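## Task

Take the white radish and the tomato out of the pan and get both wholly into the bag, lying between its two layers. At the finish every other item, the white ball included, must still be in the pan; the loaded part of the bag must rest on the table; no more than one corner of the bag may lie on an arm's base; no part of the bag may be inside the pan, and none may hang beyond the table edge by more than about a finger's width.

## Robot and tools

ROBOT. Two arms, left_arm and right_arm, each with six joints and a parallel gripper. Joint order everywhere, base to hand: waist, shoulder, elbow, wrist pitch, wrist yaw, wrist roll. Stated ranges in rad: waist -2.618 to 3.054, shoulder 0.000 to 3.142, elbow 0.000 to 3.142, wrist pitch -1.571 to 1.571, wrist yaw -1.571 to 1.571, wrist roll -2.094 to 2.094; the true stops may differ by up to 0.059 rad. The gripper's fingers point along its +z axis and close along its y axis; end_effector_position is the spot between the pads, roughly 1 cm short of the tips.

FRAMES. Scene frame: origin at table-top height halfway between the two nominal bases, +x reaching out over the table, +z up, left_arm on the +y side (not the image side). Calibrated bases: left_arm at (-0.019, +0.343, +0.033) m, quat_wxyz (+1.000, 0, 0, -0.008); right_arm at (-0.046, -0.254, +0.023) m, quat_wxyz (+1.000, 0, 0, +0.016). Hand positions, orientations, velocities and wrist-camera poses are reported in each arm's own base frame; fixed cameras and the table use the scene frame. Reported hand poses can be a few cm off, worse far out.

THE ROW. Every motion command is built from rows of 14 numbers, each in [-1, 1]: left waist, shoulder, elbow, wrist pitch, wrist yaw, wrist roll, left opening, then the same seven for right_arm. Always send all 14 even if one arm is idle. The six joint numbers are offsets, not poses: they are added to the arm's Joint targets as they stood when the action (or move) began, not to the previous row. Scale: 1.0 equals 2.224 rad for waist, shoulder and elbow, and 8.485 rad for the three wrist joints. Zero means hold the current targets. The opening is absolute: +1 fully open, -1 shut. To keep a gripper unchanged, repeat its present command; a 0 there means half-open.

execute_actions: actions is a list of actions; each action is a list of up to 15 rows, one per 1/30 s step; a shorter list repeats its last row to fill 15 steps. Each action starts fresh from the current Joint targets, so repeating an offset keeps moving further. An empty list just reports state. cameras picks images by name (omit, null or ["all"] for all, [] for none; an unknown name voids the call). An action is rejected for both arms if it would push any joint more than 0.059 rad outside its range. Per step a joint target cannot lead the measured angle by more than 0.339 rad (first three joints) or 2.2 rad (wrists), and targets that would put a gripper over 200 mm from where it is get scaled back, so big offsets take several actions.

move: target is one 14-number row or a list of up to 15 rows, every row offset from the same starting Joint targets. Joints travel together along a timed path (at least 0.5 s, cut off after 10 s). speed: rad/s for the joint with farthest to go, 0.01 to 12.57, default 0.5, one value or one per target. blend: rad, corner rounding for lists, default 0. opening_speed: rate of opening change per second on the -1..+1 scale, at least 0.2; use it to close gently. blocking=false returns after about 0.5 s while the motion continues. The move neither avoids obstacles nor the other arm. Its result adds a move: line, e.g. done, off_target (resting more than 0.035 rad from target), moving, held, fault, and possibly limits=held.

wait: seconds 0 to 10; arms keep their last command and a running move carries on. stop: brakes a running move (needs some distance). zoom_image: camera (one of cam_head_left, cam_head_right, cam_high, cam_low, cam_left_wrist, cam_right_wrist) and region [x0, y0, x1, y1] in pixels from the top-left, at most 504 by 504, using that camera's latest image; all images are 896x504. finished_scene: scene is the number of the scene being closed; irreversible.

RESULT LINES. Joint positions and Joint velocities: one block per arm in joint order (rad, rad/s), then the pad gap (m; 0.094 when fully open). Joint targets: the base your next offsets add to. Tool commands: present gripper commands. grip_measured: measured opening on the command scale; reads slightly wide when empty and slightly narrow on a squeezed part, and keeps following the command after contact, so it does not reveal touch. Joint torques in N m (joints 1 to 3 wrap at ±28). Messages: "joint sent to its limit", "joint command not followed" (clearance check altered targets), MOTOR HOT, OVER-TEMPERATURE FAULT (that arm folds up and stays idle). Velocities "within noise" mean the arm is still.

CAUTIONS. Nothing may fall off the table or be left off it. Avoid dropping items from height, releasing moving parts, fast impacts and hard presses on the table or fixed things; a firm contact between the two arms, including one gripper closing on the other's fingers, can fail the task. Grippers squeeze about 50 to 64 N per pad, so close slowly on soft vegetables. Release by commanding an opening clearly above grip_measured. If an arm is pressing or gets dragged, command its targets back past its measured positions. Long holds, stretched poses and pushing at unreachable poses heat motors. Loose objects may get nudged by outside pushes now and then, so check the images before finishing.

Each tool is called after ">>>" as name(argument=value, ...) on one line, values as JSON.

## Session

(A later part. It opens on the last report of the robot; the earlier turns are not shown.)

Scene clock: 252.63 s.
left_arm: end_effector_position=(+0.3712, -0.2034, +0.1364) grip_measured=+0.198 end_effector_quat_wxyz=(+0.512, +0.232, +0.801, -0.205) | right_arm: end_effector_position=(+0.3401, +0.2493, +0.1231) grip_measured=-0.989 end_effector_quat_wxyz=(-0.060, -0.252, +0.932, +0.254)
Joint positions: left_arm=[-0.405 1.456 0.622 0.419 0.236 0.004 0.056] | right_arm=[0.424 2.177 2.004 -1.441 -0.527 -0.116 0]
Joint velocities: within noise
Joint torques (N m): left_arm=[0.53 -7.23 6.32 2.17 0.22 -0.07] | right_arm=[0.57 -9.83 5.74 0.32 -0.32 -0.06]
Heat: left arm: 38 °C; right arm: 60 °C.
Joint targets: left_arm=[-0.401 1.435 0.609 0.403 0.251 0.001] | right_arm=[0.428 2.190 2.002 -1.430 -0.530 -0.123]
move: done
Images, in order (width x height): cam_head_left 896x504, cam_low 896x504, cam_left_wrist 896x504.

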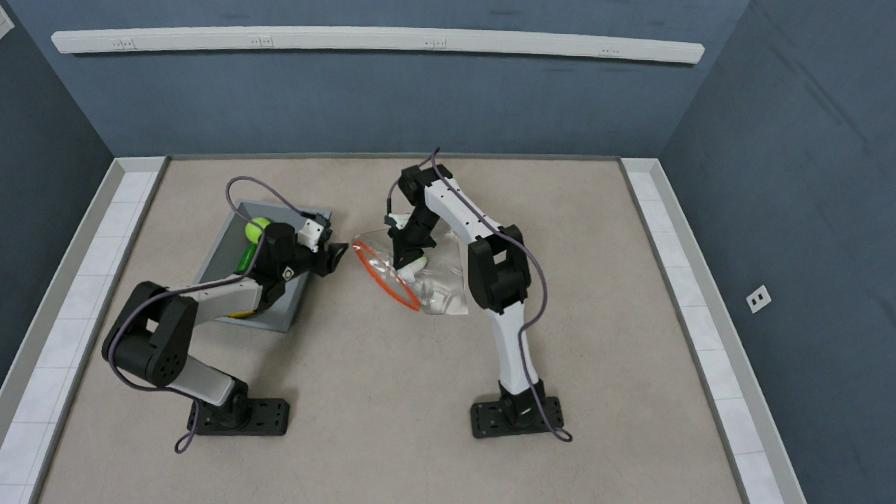

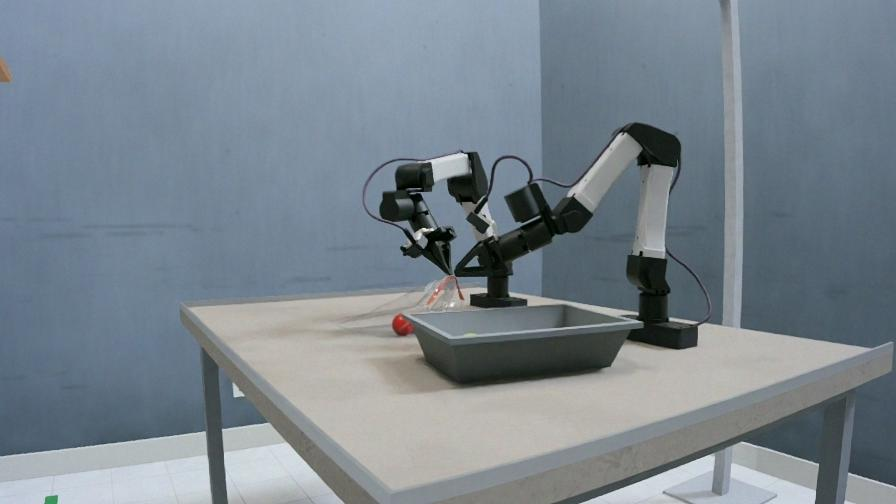

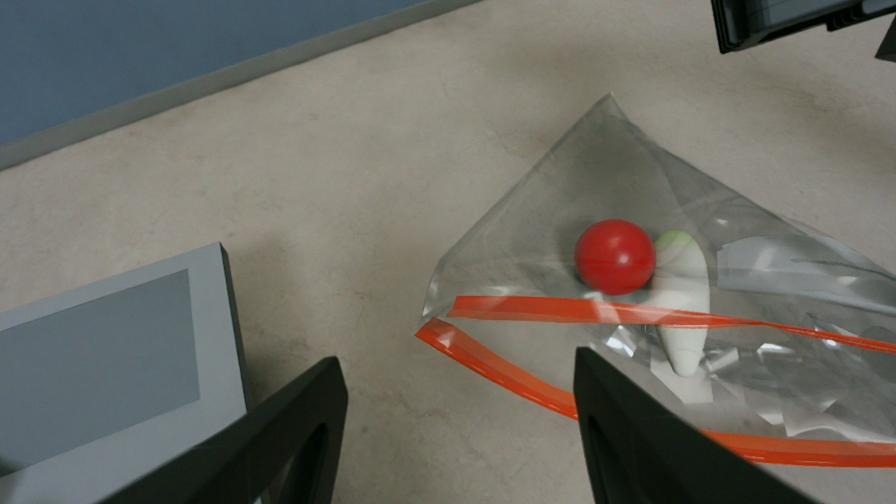

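>>> move(target=[0,0,0,0,0,0,0.2,0.0256,0.0333,-0.0266,0.0157,0,0,-1], speed=0.12, cameras=["cam_low","cam_left_wrist","cam_head_left"])

>>> zoom_image(camera="cam_low", region=[330, 220, 530, 350])

>>> zoom_image(camera="cam_head_left", region=[320, 200, 540, 340])

Scene clock: 254.77 s.
left_arm: end_effector_position=(+0.3711, -0.2034, +0.1364) grip_measured=+0.198 end_effector_quat_wxyz=(+0.512, +0.232, +0.802, -0.205) | right_arm: end_effector_position=(+0.3397, +0.2753, +0.0789) grip_measured=-0.989 end_effector_quat_wxyz=(-0.066, -0.278, +0.924, +0.252)
Joint positions: left_arm=[-0.405 1.456 0.622 0.419 0.236 0.004 0.056] | right_arm=[0.48 2.249 1.946 -1.307 -0.527 -0.116 0]
Joint velocities: within noise
Joint torques (N m): left_arm=[0.5 -7.23 6.28 2.17 0.21 -0.07] | right_arm=[0.61 -10.11 5.67 0.32 -0.32 -0.06]
Heat: left arm: 38 °C; right arm: 60 °C.
Joint targets: left_arm=[-0.401 1.435 0.609 0.402 0.251 0.001] | right_arm=[0.485 2.264 1.943 -1.297 -0.530 -0.123]
move: done
Images, in order (width x height): cam_head_left 896x504, cam_low 896x504, cam_left_wrist 896x504.

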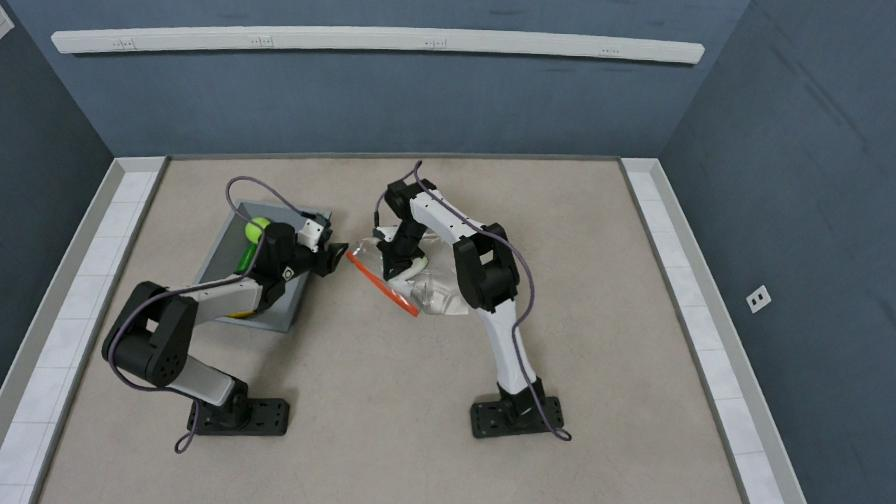

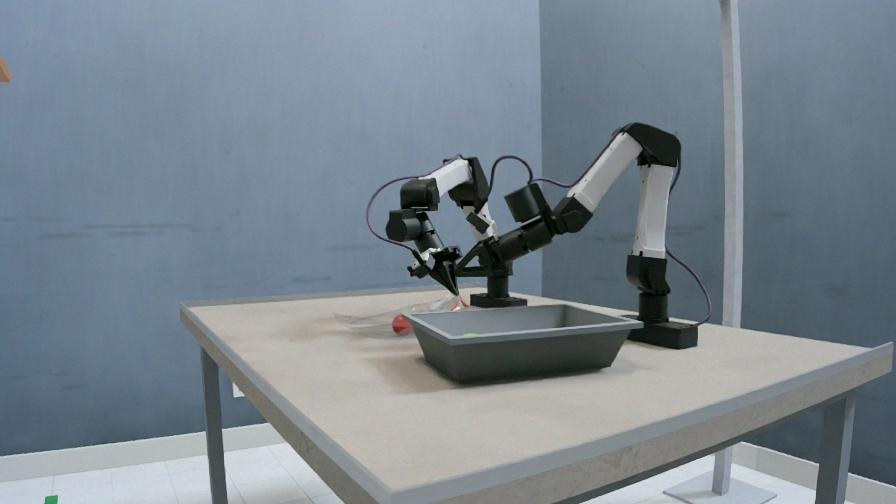

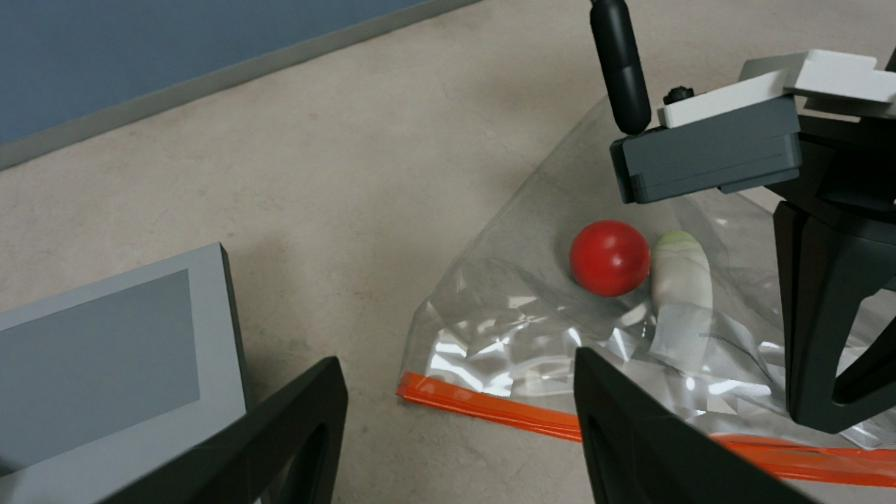

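Scaled by 2.520 from the camera's 896x504 image, which has a finer 1280x720 frame.

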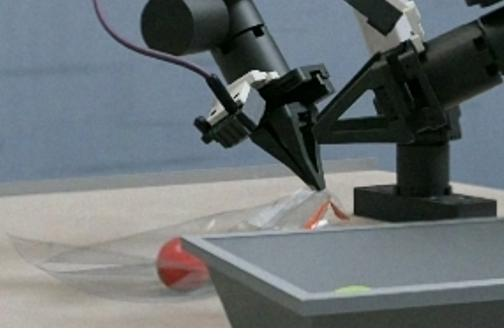

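Scaled by 2.291 from the camera's 896x504 image, which has a finer 1280x720 frame.

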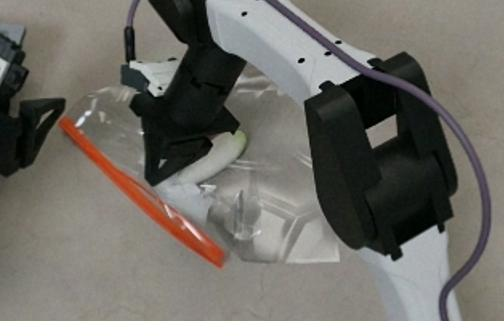

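>>> move(target=[0,0,0,0,0,0,0.2,0.0049,0.0117,-0.0656,0.0239,0,0,-1], speed=0.12, cameras=["cam_low","cam_left_wrist","cam_head_left"])

>>> zoom_image(camera="cam_low", region=[330, 220, 530, 350])

>>> zoom_image(camera="cam_head_left", region=[320, 200, 540, 340])

Scene clock: 257.47 s.
left_arm: end_effector_position=(+0.3711, -0.2035, +0.1364) grip_measured=+0.198 end_effector_quat_wxyz=(+0.512, +0.232, +0.802, -0.205) | right_arm: end_effector_position=(+0.3423, +0.2813, +0.0322) grip_measured=-0.989 end_effector_quat_wxyz=(-0.052, -0.287, +0.922, +0.255)
Joint positions: left_arm=[-0.405 1.456 0.622 0.419 0.237 0.004 0.056] | right_arm=[0.489 2.274 1.8 -1.105 -0.527 -0.116 0]
Joint velocities: within noise
Joint torques (N m): left_arm=[0.51 -7.23 6.31 2.17 0.21 -0.07] | right_arm=[0.68 -10.07 5.53 0.37 -0.32 -0.06]
Heat: left arm: 38 °C; right arm: 59 °C.
Joint targets: left_arm=[-0.401 1.435 0.609 0.402 0.252 0.001] | right_arm=[0.496 2.290 1.797 -1.094 -0.530 -0.123]
move: done
Images, in order (width x height): cam_head_left 896x504, cam_low 896x504, cam_left_wrist 896x504.

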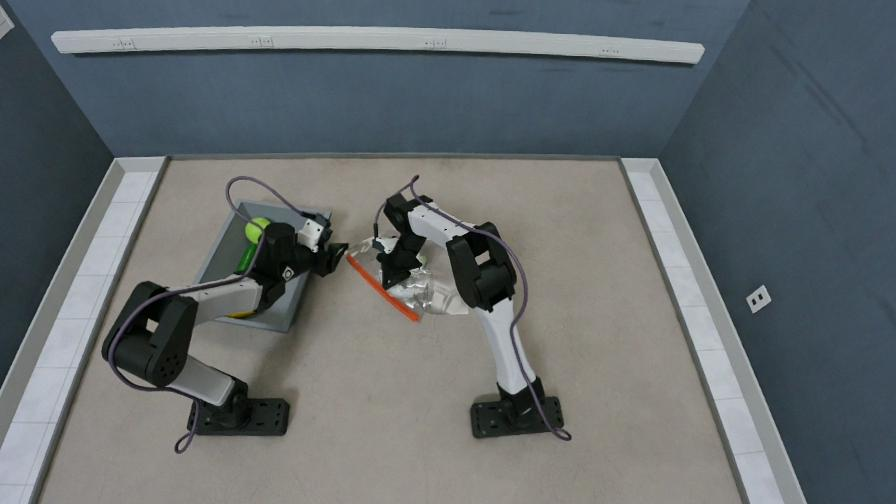

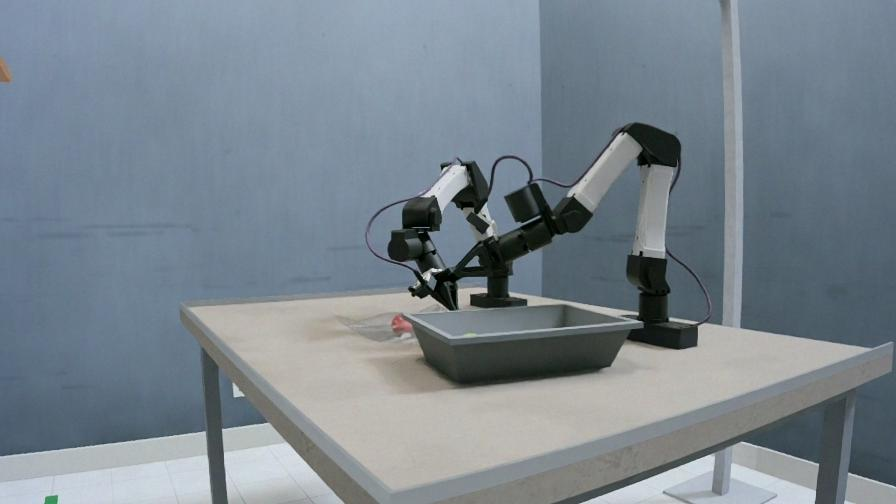

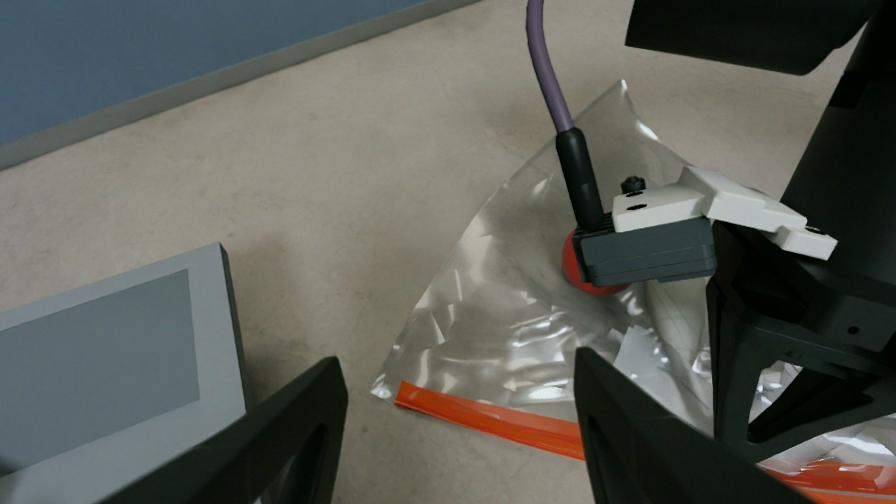

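Scaled by 2.520 from the camera's 896x504 image, which has a finer 1280x720 frame.

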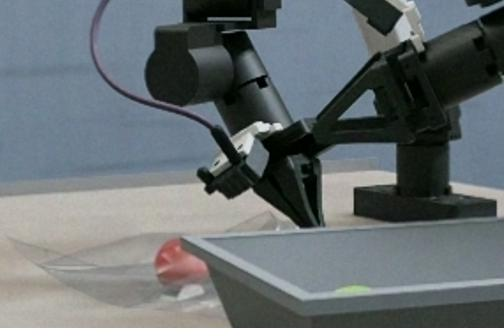

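Scaled by 2.291 from the camera's 896x504 image, which has a finer 1280x720 frame.

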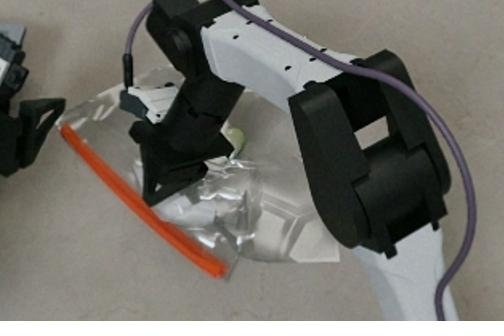

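>>> move(target=[0,0,0,0,0,0,0.2,0,0,0,0,0,0,-0.2], opening_speed=0.5, cameras=["cam_right_wrist","cam_left_wrist"])

Scene clock: 259.47 s.
left_arm: end_effector_position=(+0.3711, -0.2035, +0.1364) grip_measured=+0.198 end_effector_quat_wxyz=(+0.512, +0.232, +0.802, -0.205) | right_arm: end_effector_position=(+0.3425, +0.2814, +0.0322) grip_measured=-0.201 end_effector_quat_wxyz=(-0.052, -0.287, +0.922, +0.255)
Joint positions: left_arm=[-0.405 1.456 0.622 0.419 0.237 0.004 0.056] | right_arm=[0.489 2.274 1.8 -1.104 -0.527 -0.116 0.038]
Joint velocities: within noise
Joint torques (N m): left_arm=[0.49 -7.23 6.31 2.16 0.21 -0.07] | right_arm=[0.69 -10.09 5.55 0.37 -0.32 -0.06]
Heat: left arm: 38 °C; right arm: 59 °C.
Joint targets: left_arm=[-0.401 1.435 0.609 0.402 0.251 0.001] | right_arm=[0.496 2.290 1.797 -1.094 -0.530 -0.123]
move: done
Images, in order (width x height): cam_left_wrist 896x504, cam_right_wrist 896x504.

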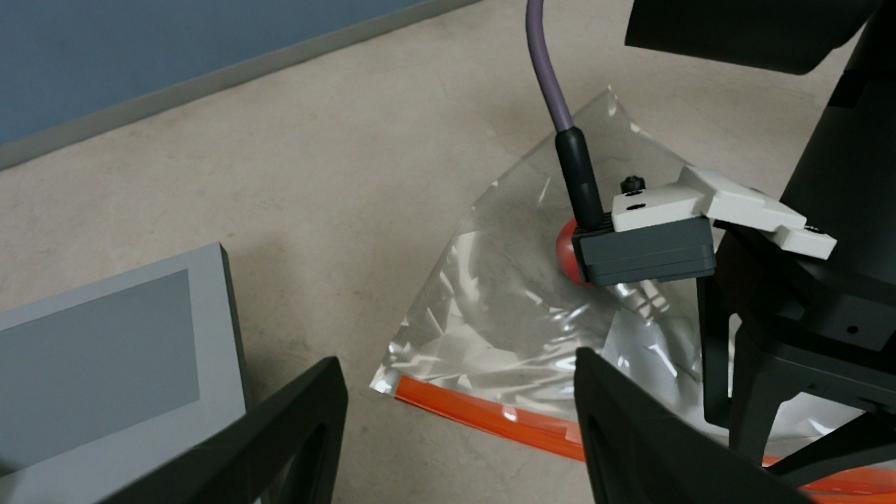

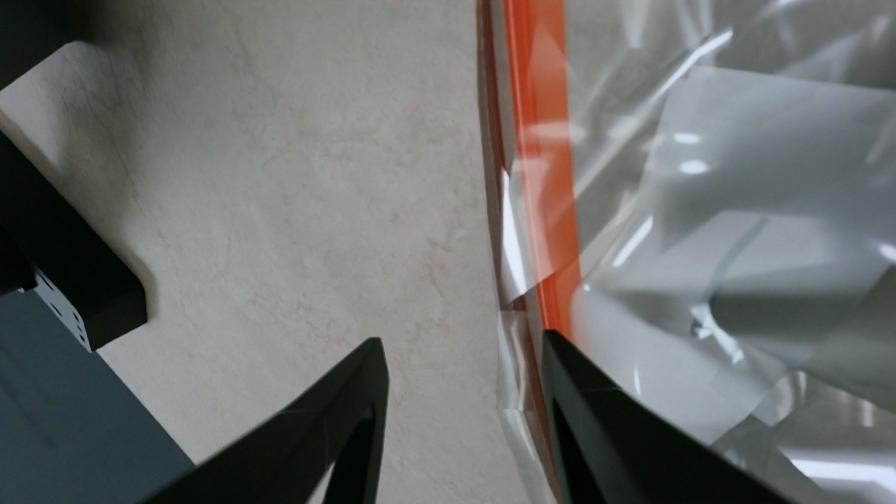

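>>> move(target=[0,0,0,0,0,0,0.2,0,-0.009,0.2284,-0.0549,0,0,-0.2], speed=0.2, cameras=["cam_right_wrist","cam_left_wrist","cam_head_left","cam_low"])

>>> zoom_image(camera="cam_head_left", region=[320, 200, 540, 340])

>>> zoom_image(camera="cam_low", region=[330, 220, 530, 350])

Scene clock: 262.93 s.
left_arm: end_effector_position=(+0.3711, -0.2035, +0.1364) grip_measured=+0.198 end_effector_quat_wxyz=(+0.512, +0.232, +0.802, -0.205) | right_arm: end_effector_position=(+0.3477, +0.2842, +0.1520) grip_measured=-0.201 end_effector_quat_wxyz=(-0.037, -0.290, +0.921, +0.258)
Joint positions: left_arm=[-0.405 1.456 0.622 0.419 0.237 0.004 0.056] | right_arm=[0.489 2.274 2.28 -1.554 -0.527 -0.116 0.038]
Joint velocities: within noise
Joint torques (N m): left_arm=[0.49 -7.2 6.31 2.17 0.22 -0.07] | right_arm=[0.69 -11.84 8.27 0.29 -0.32 -0.06]
Heat: left arm: 38 °C; right arm: 58 °C.
Joint targets: left_arm=[-0.401 1.435 0.609 0.402 0.251 0.001] | right_arm=[0.496 2.270 2.305 -1.560 -0.530 -0.123]
move: done
Images, in order (width x height): cam_head_left 896x504, cam_low 896x504, cam_left_wrist 896x504, cam_right_wrist 896x504.

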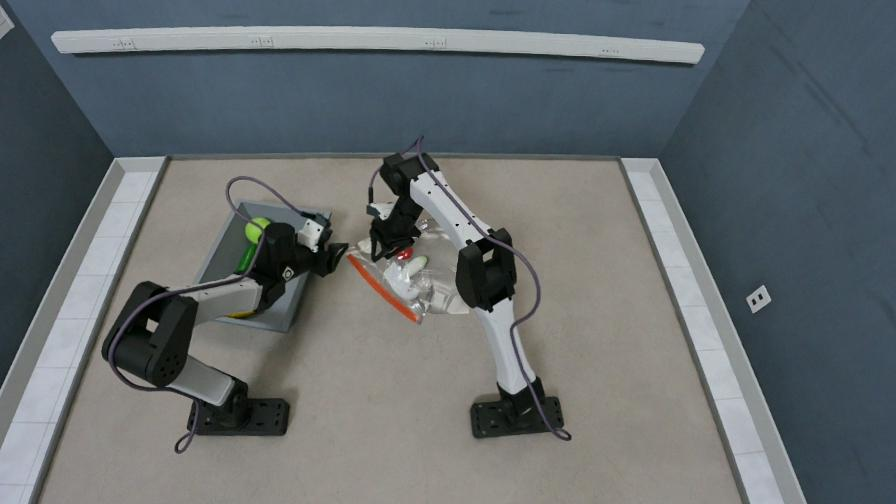

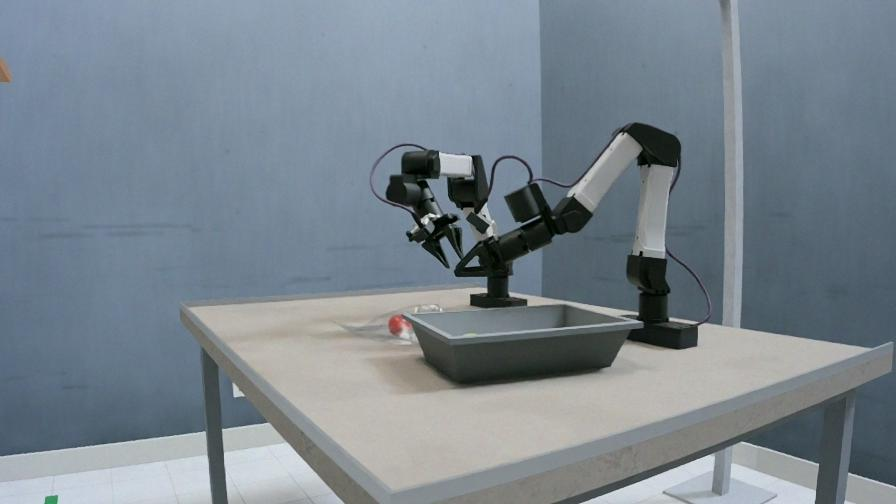

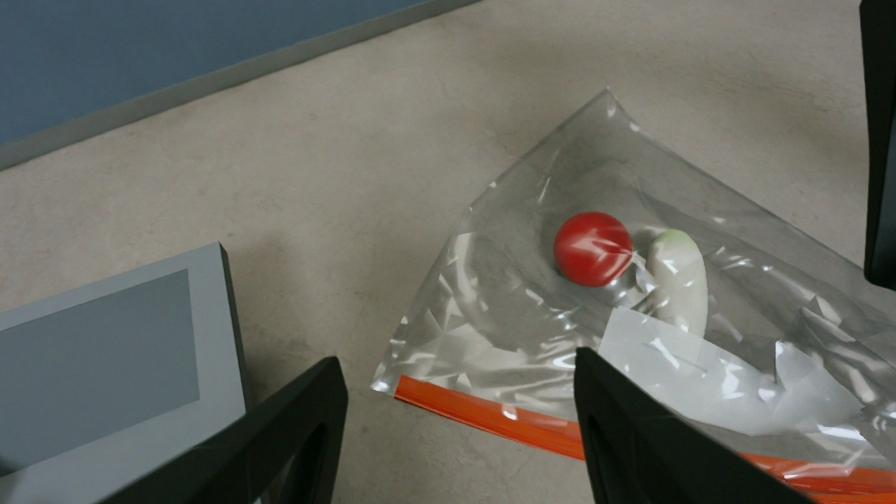

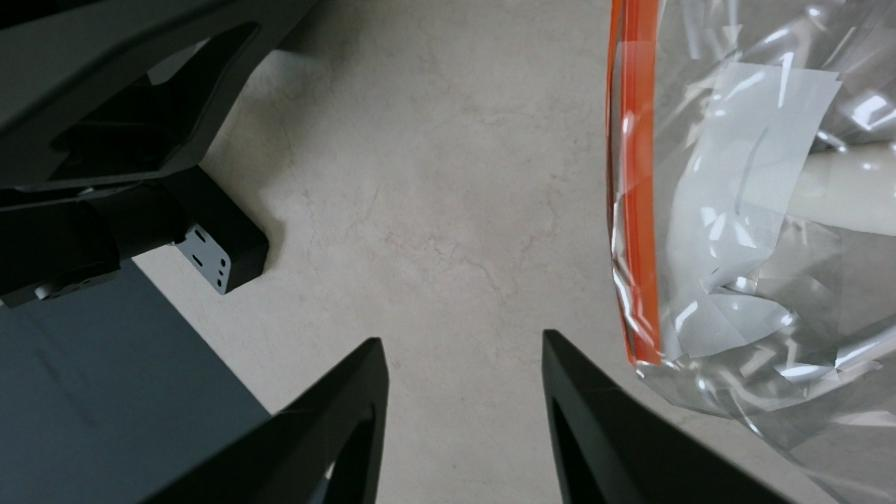

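Scaled by 2.291 from the camera's 896x504 image, which has a finer 1280x720 frame.

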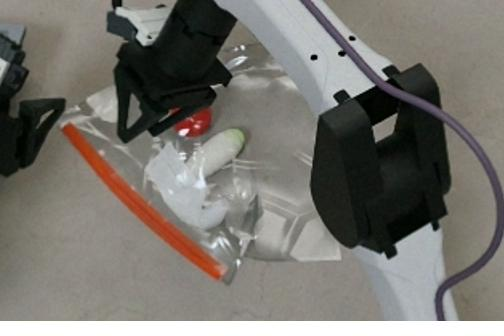

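Scaled by 2.520 from the camera's 896x504 image, which has a finer 1280x720 frame.

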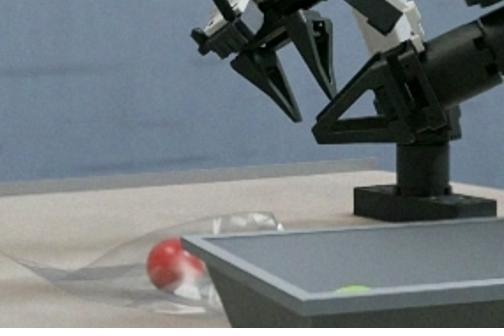

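>>> finished_scene(scene=1)

The scene is finished: the task was done.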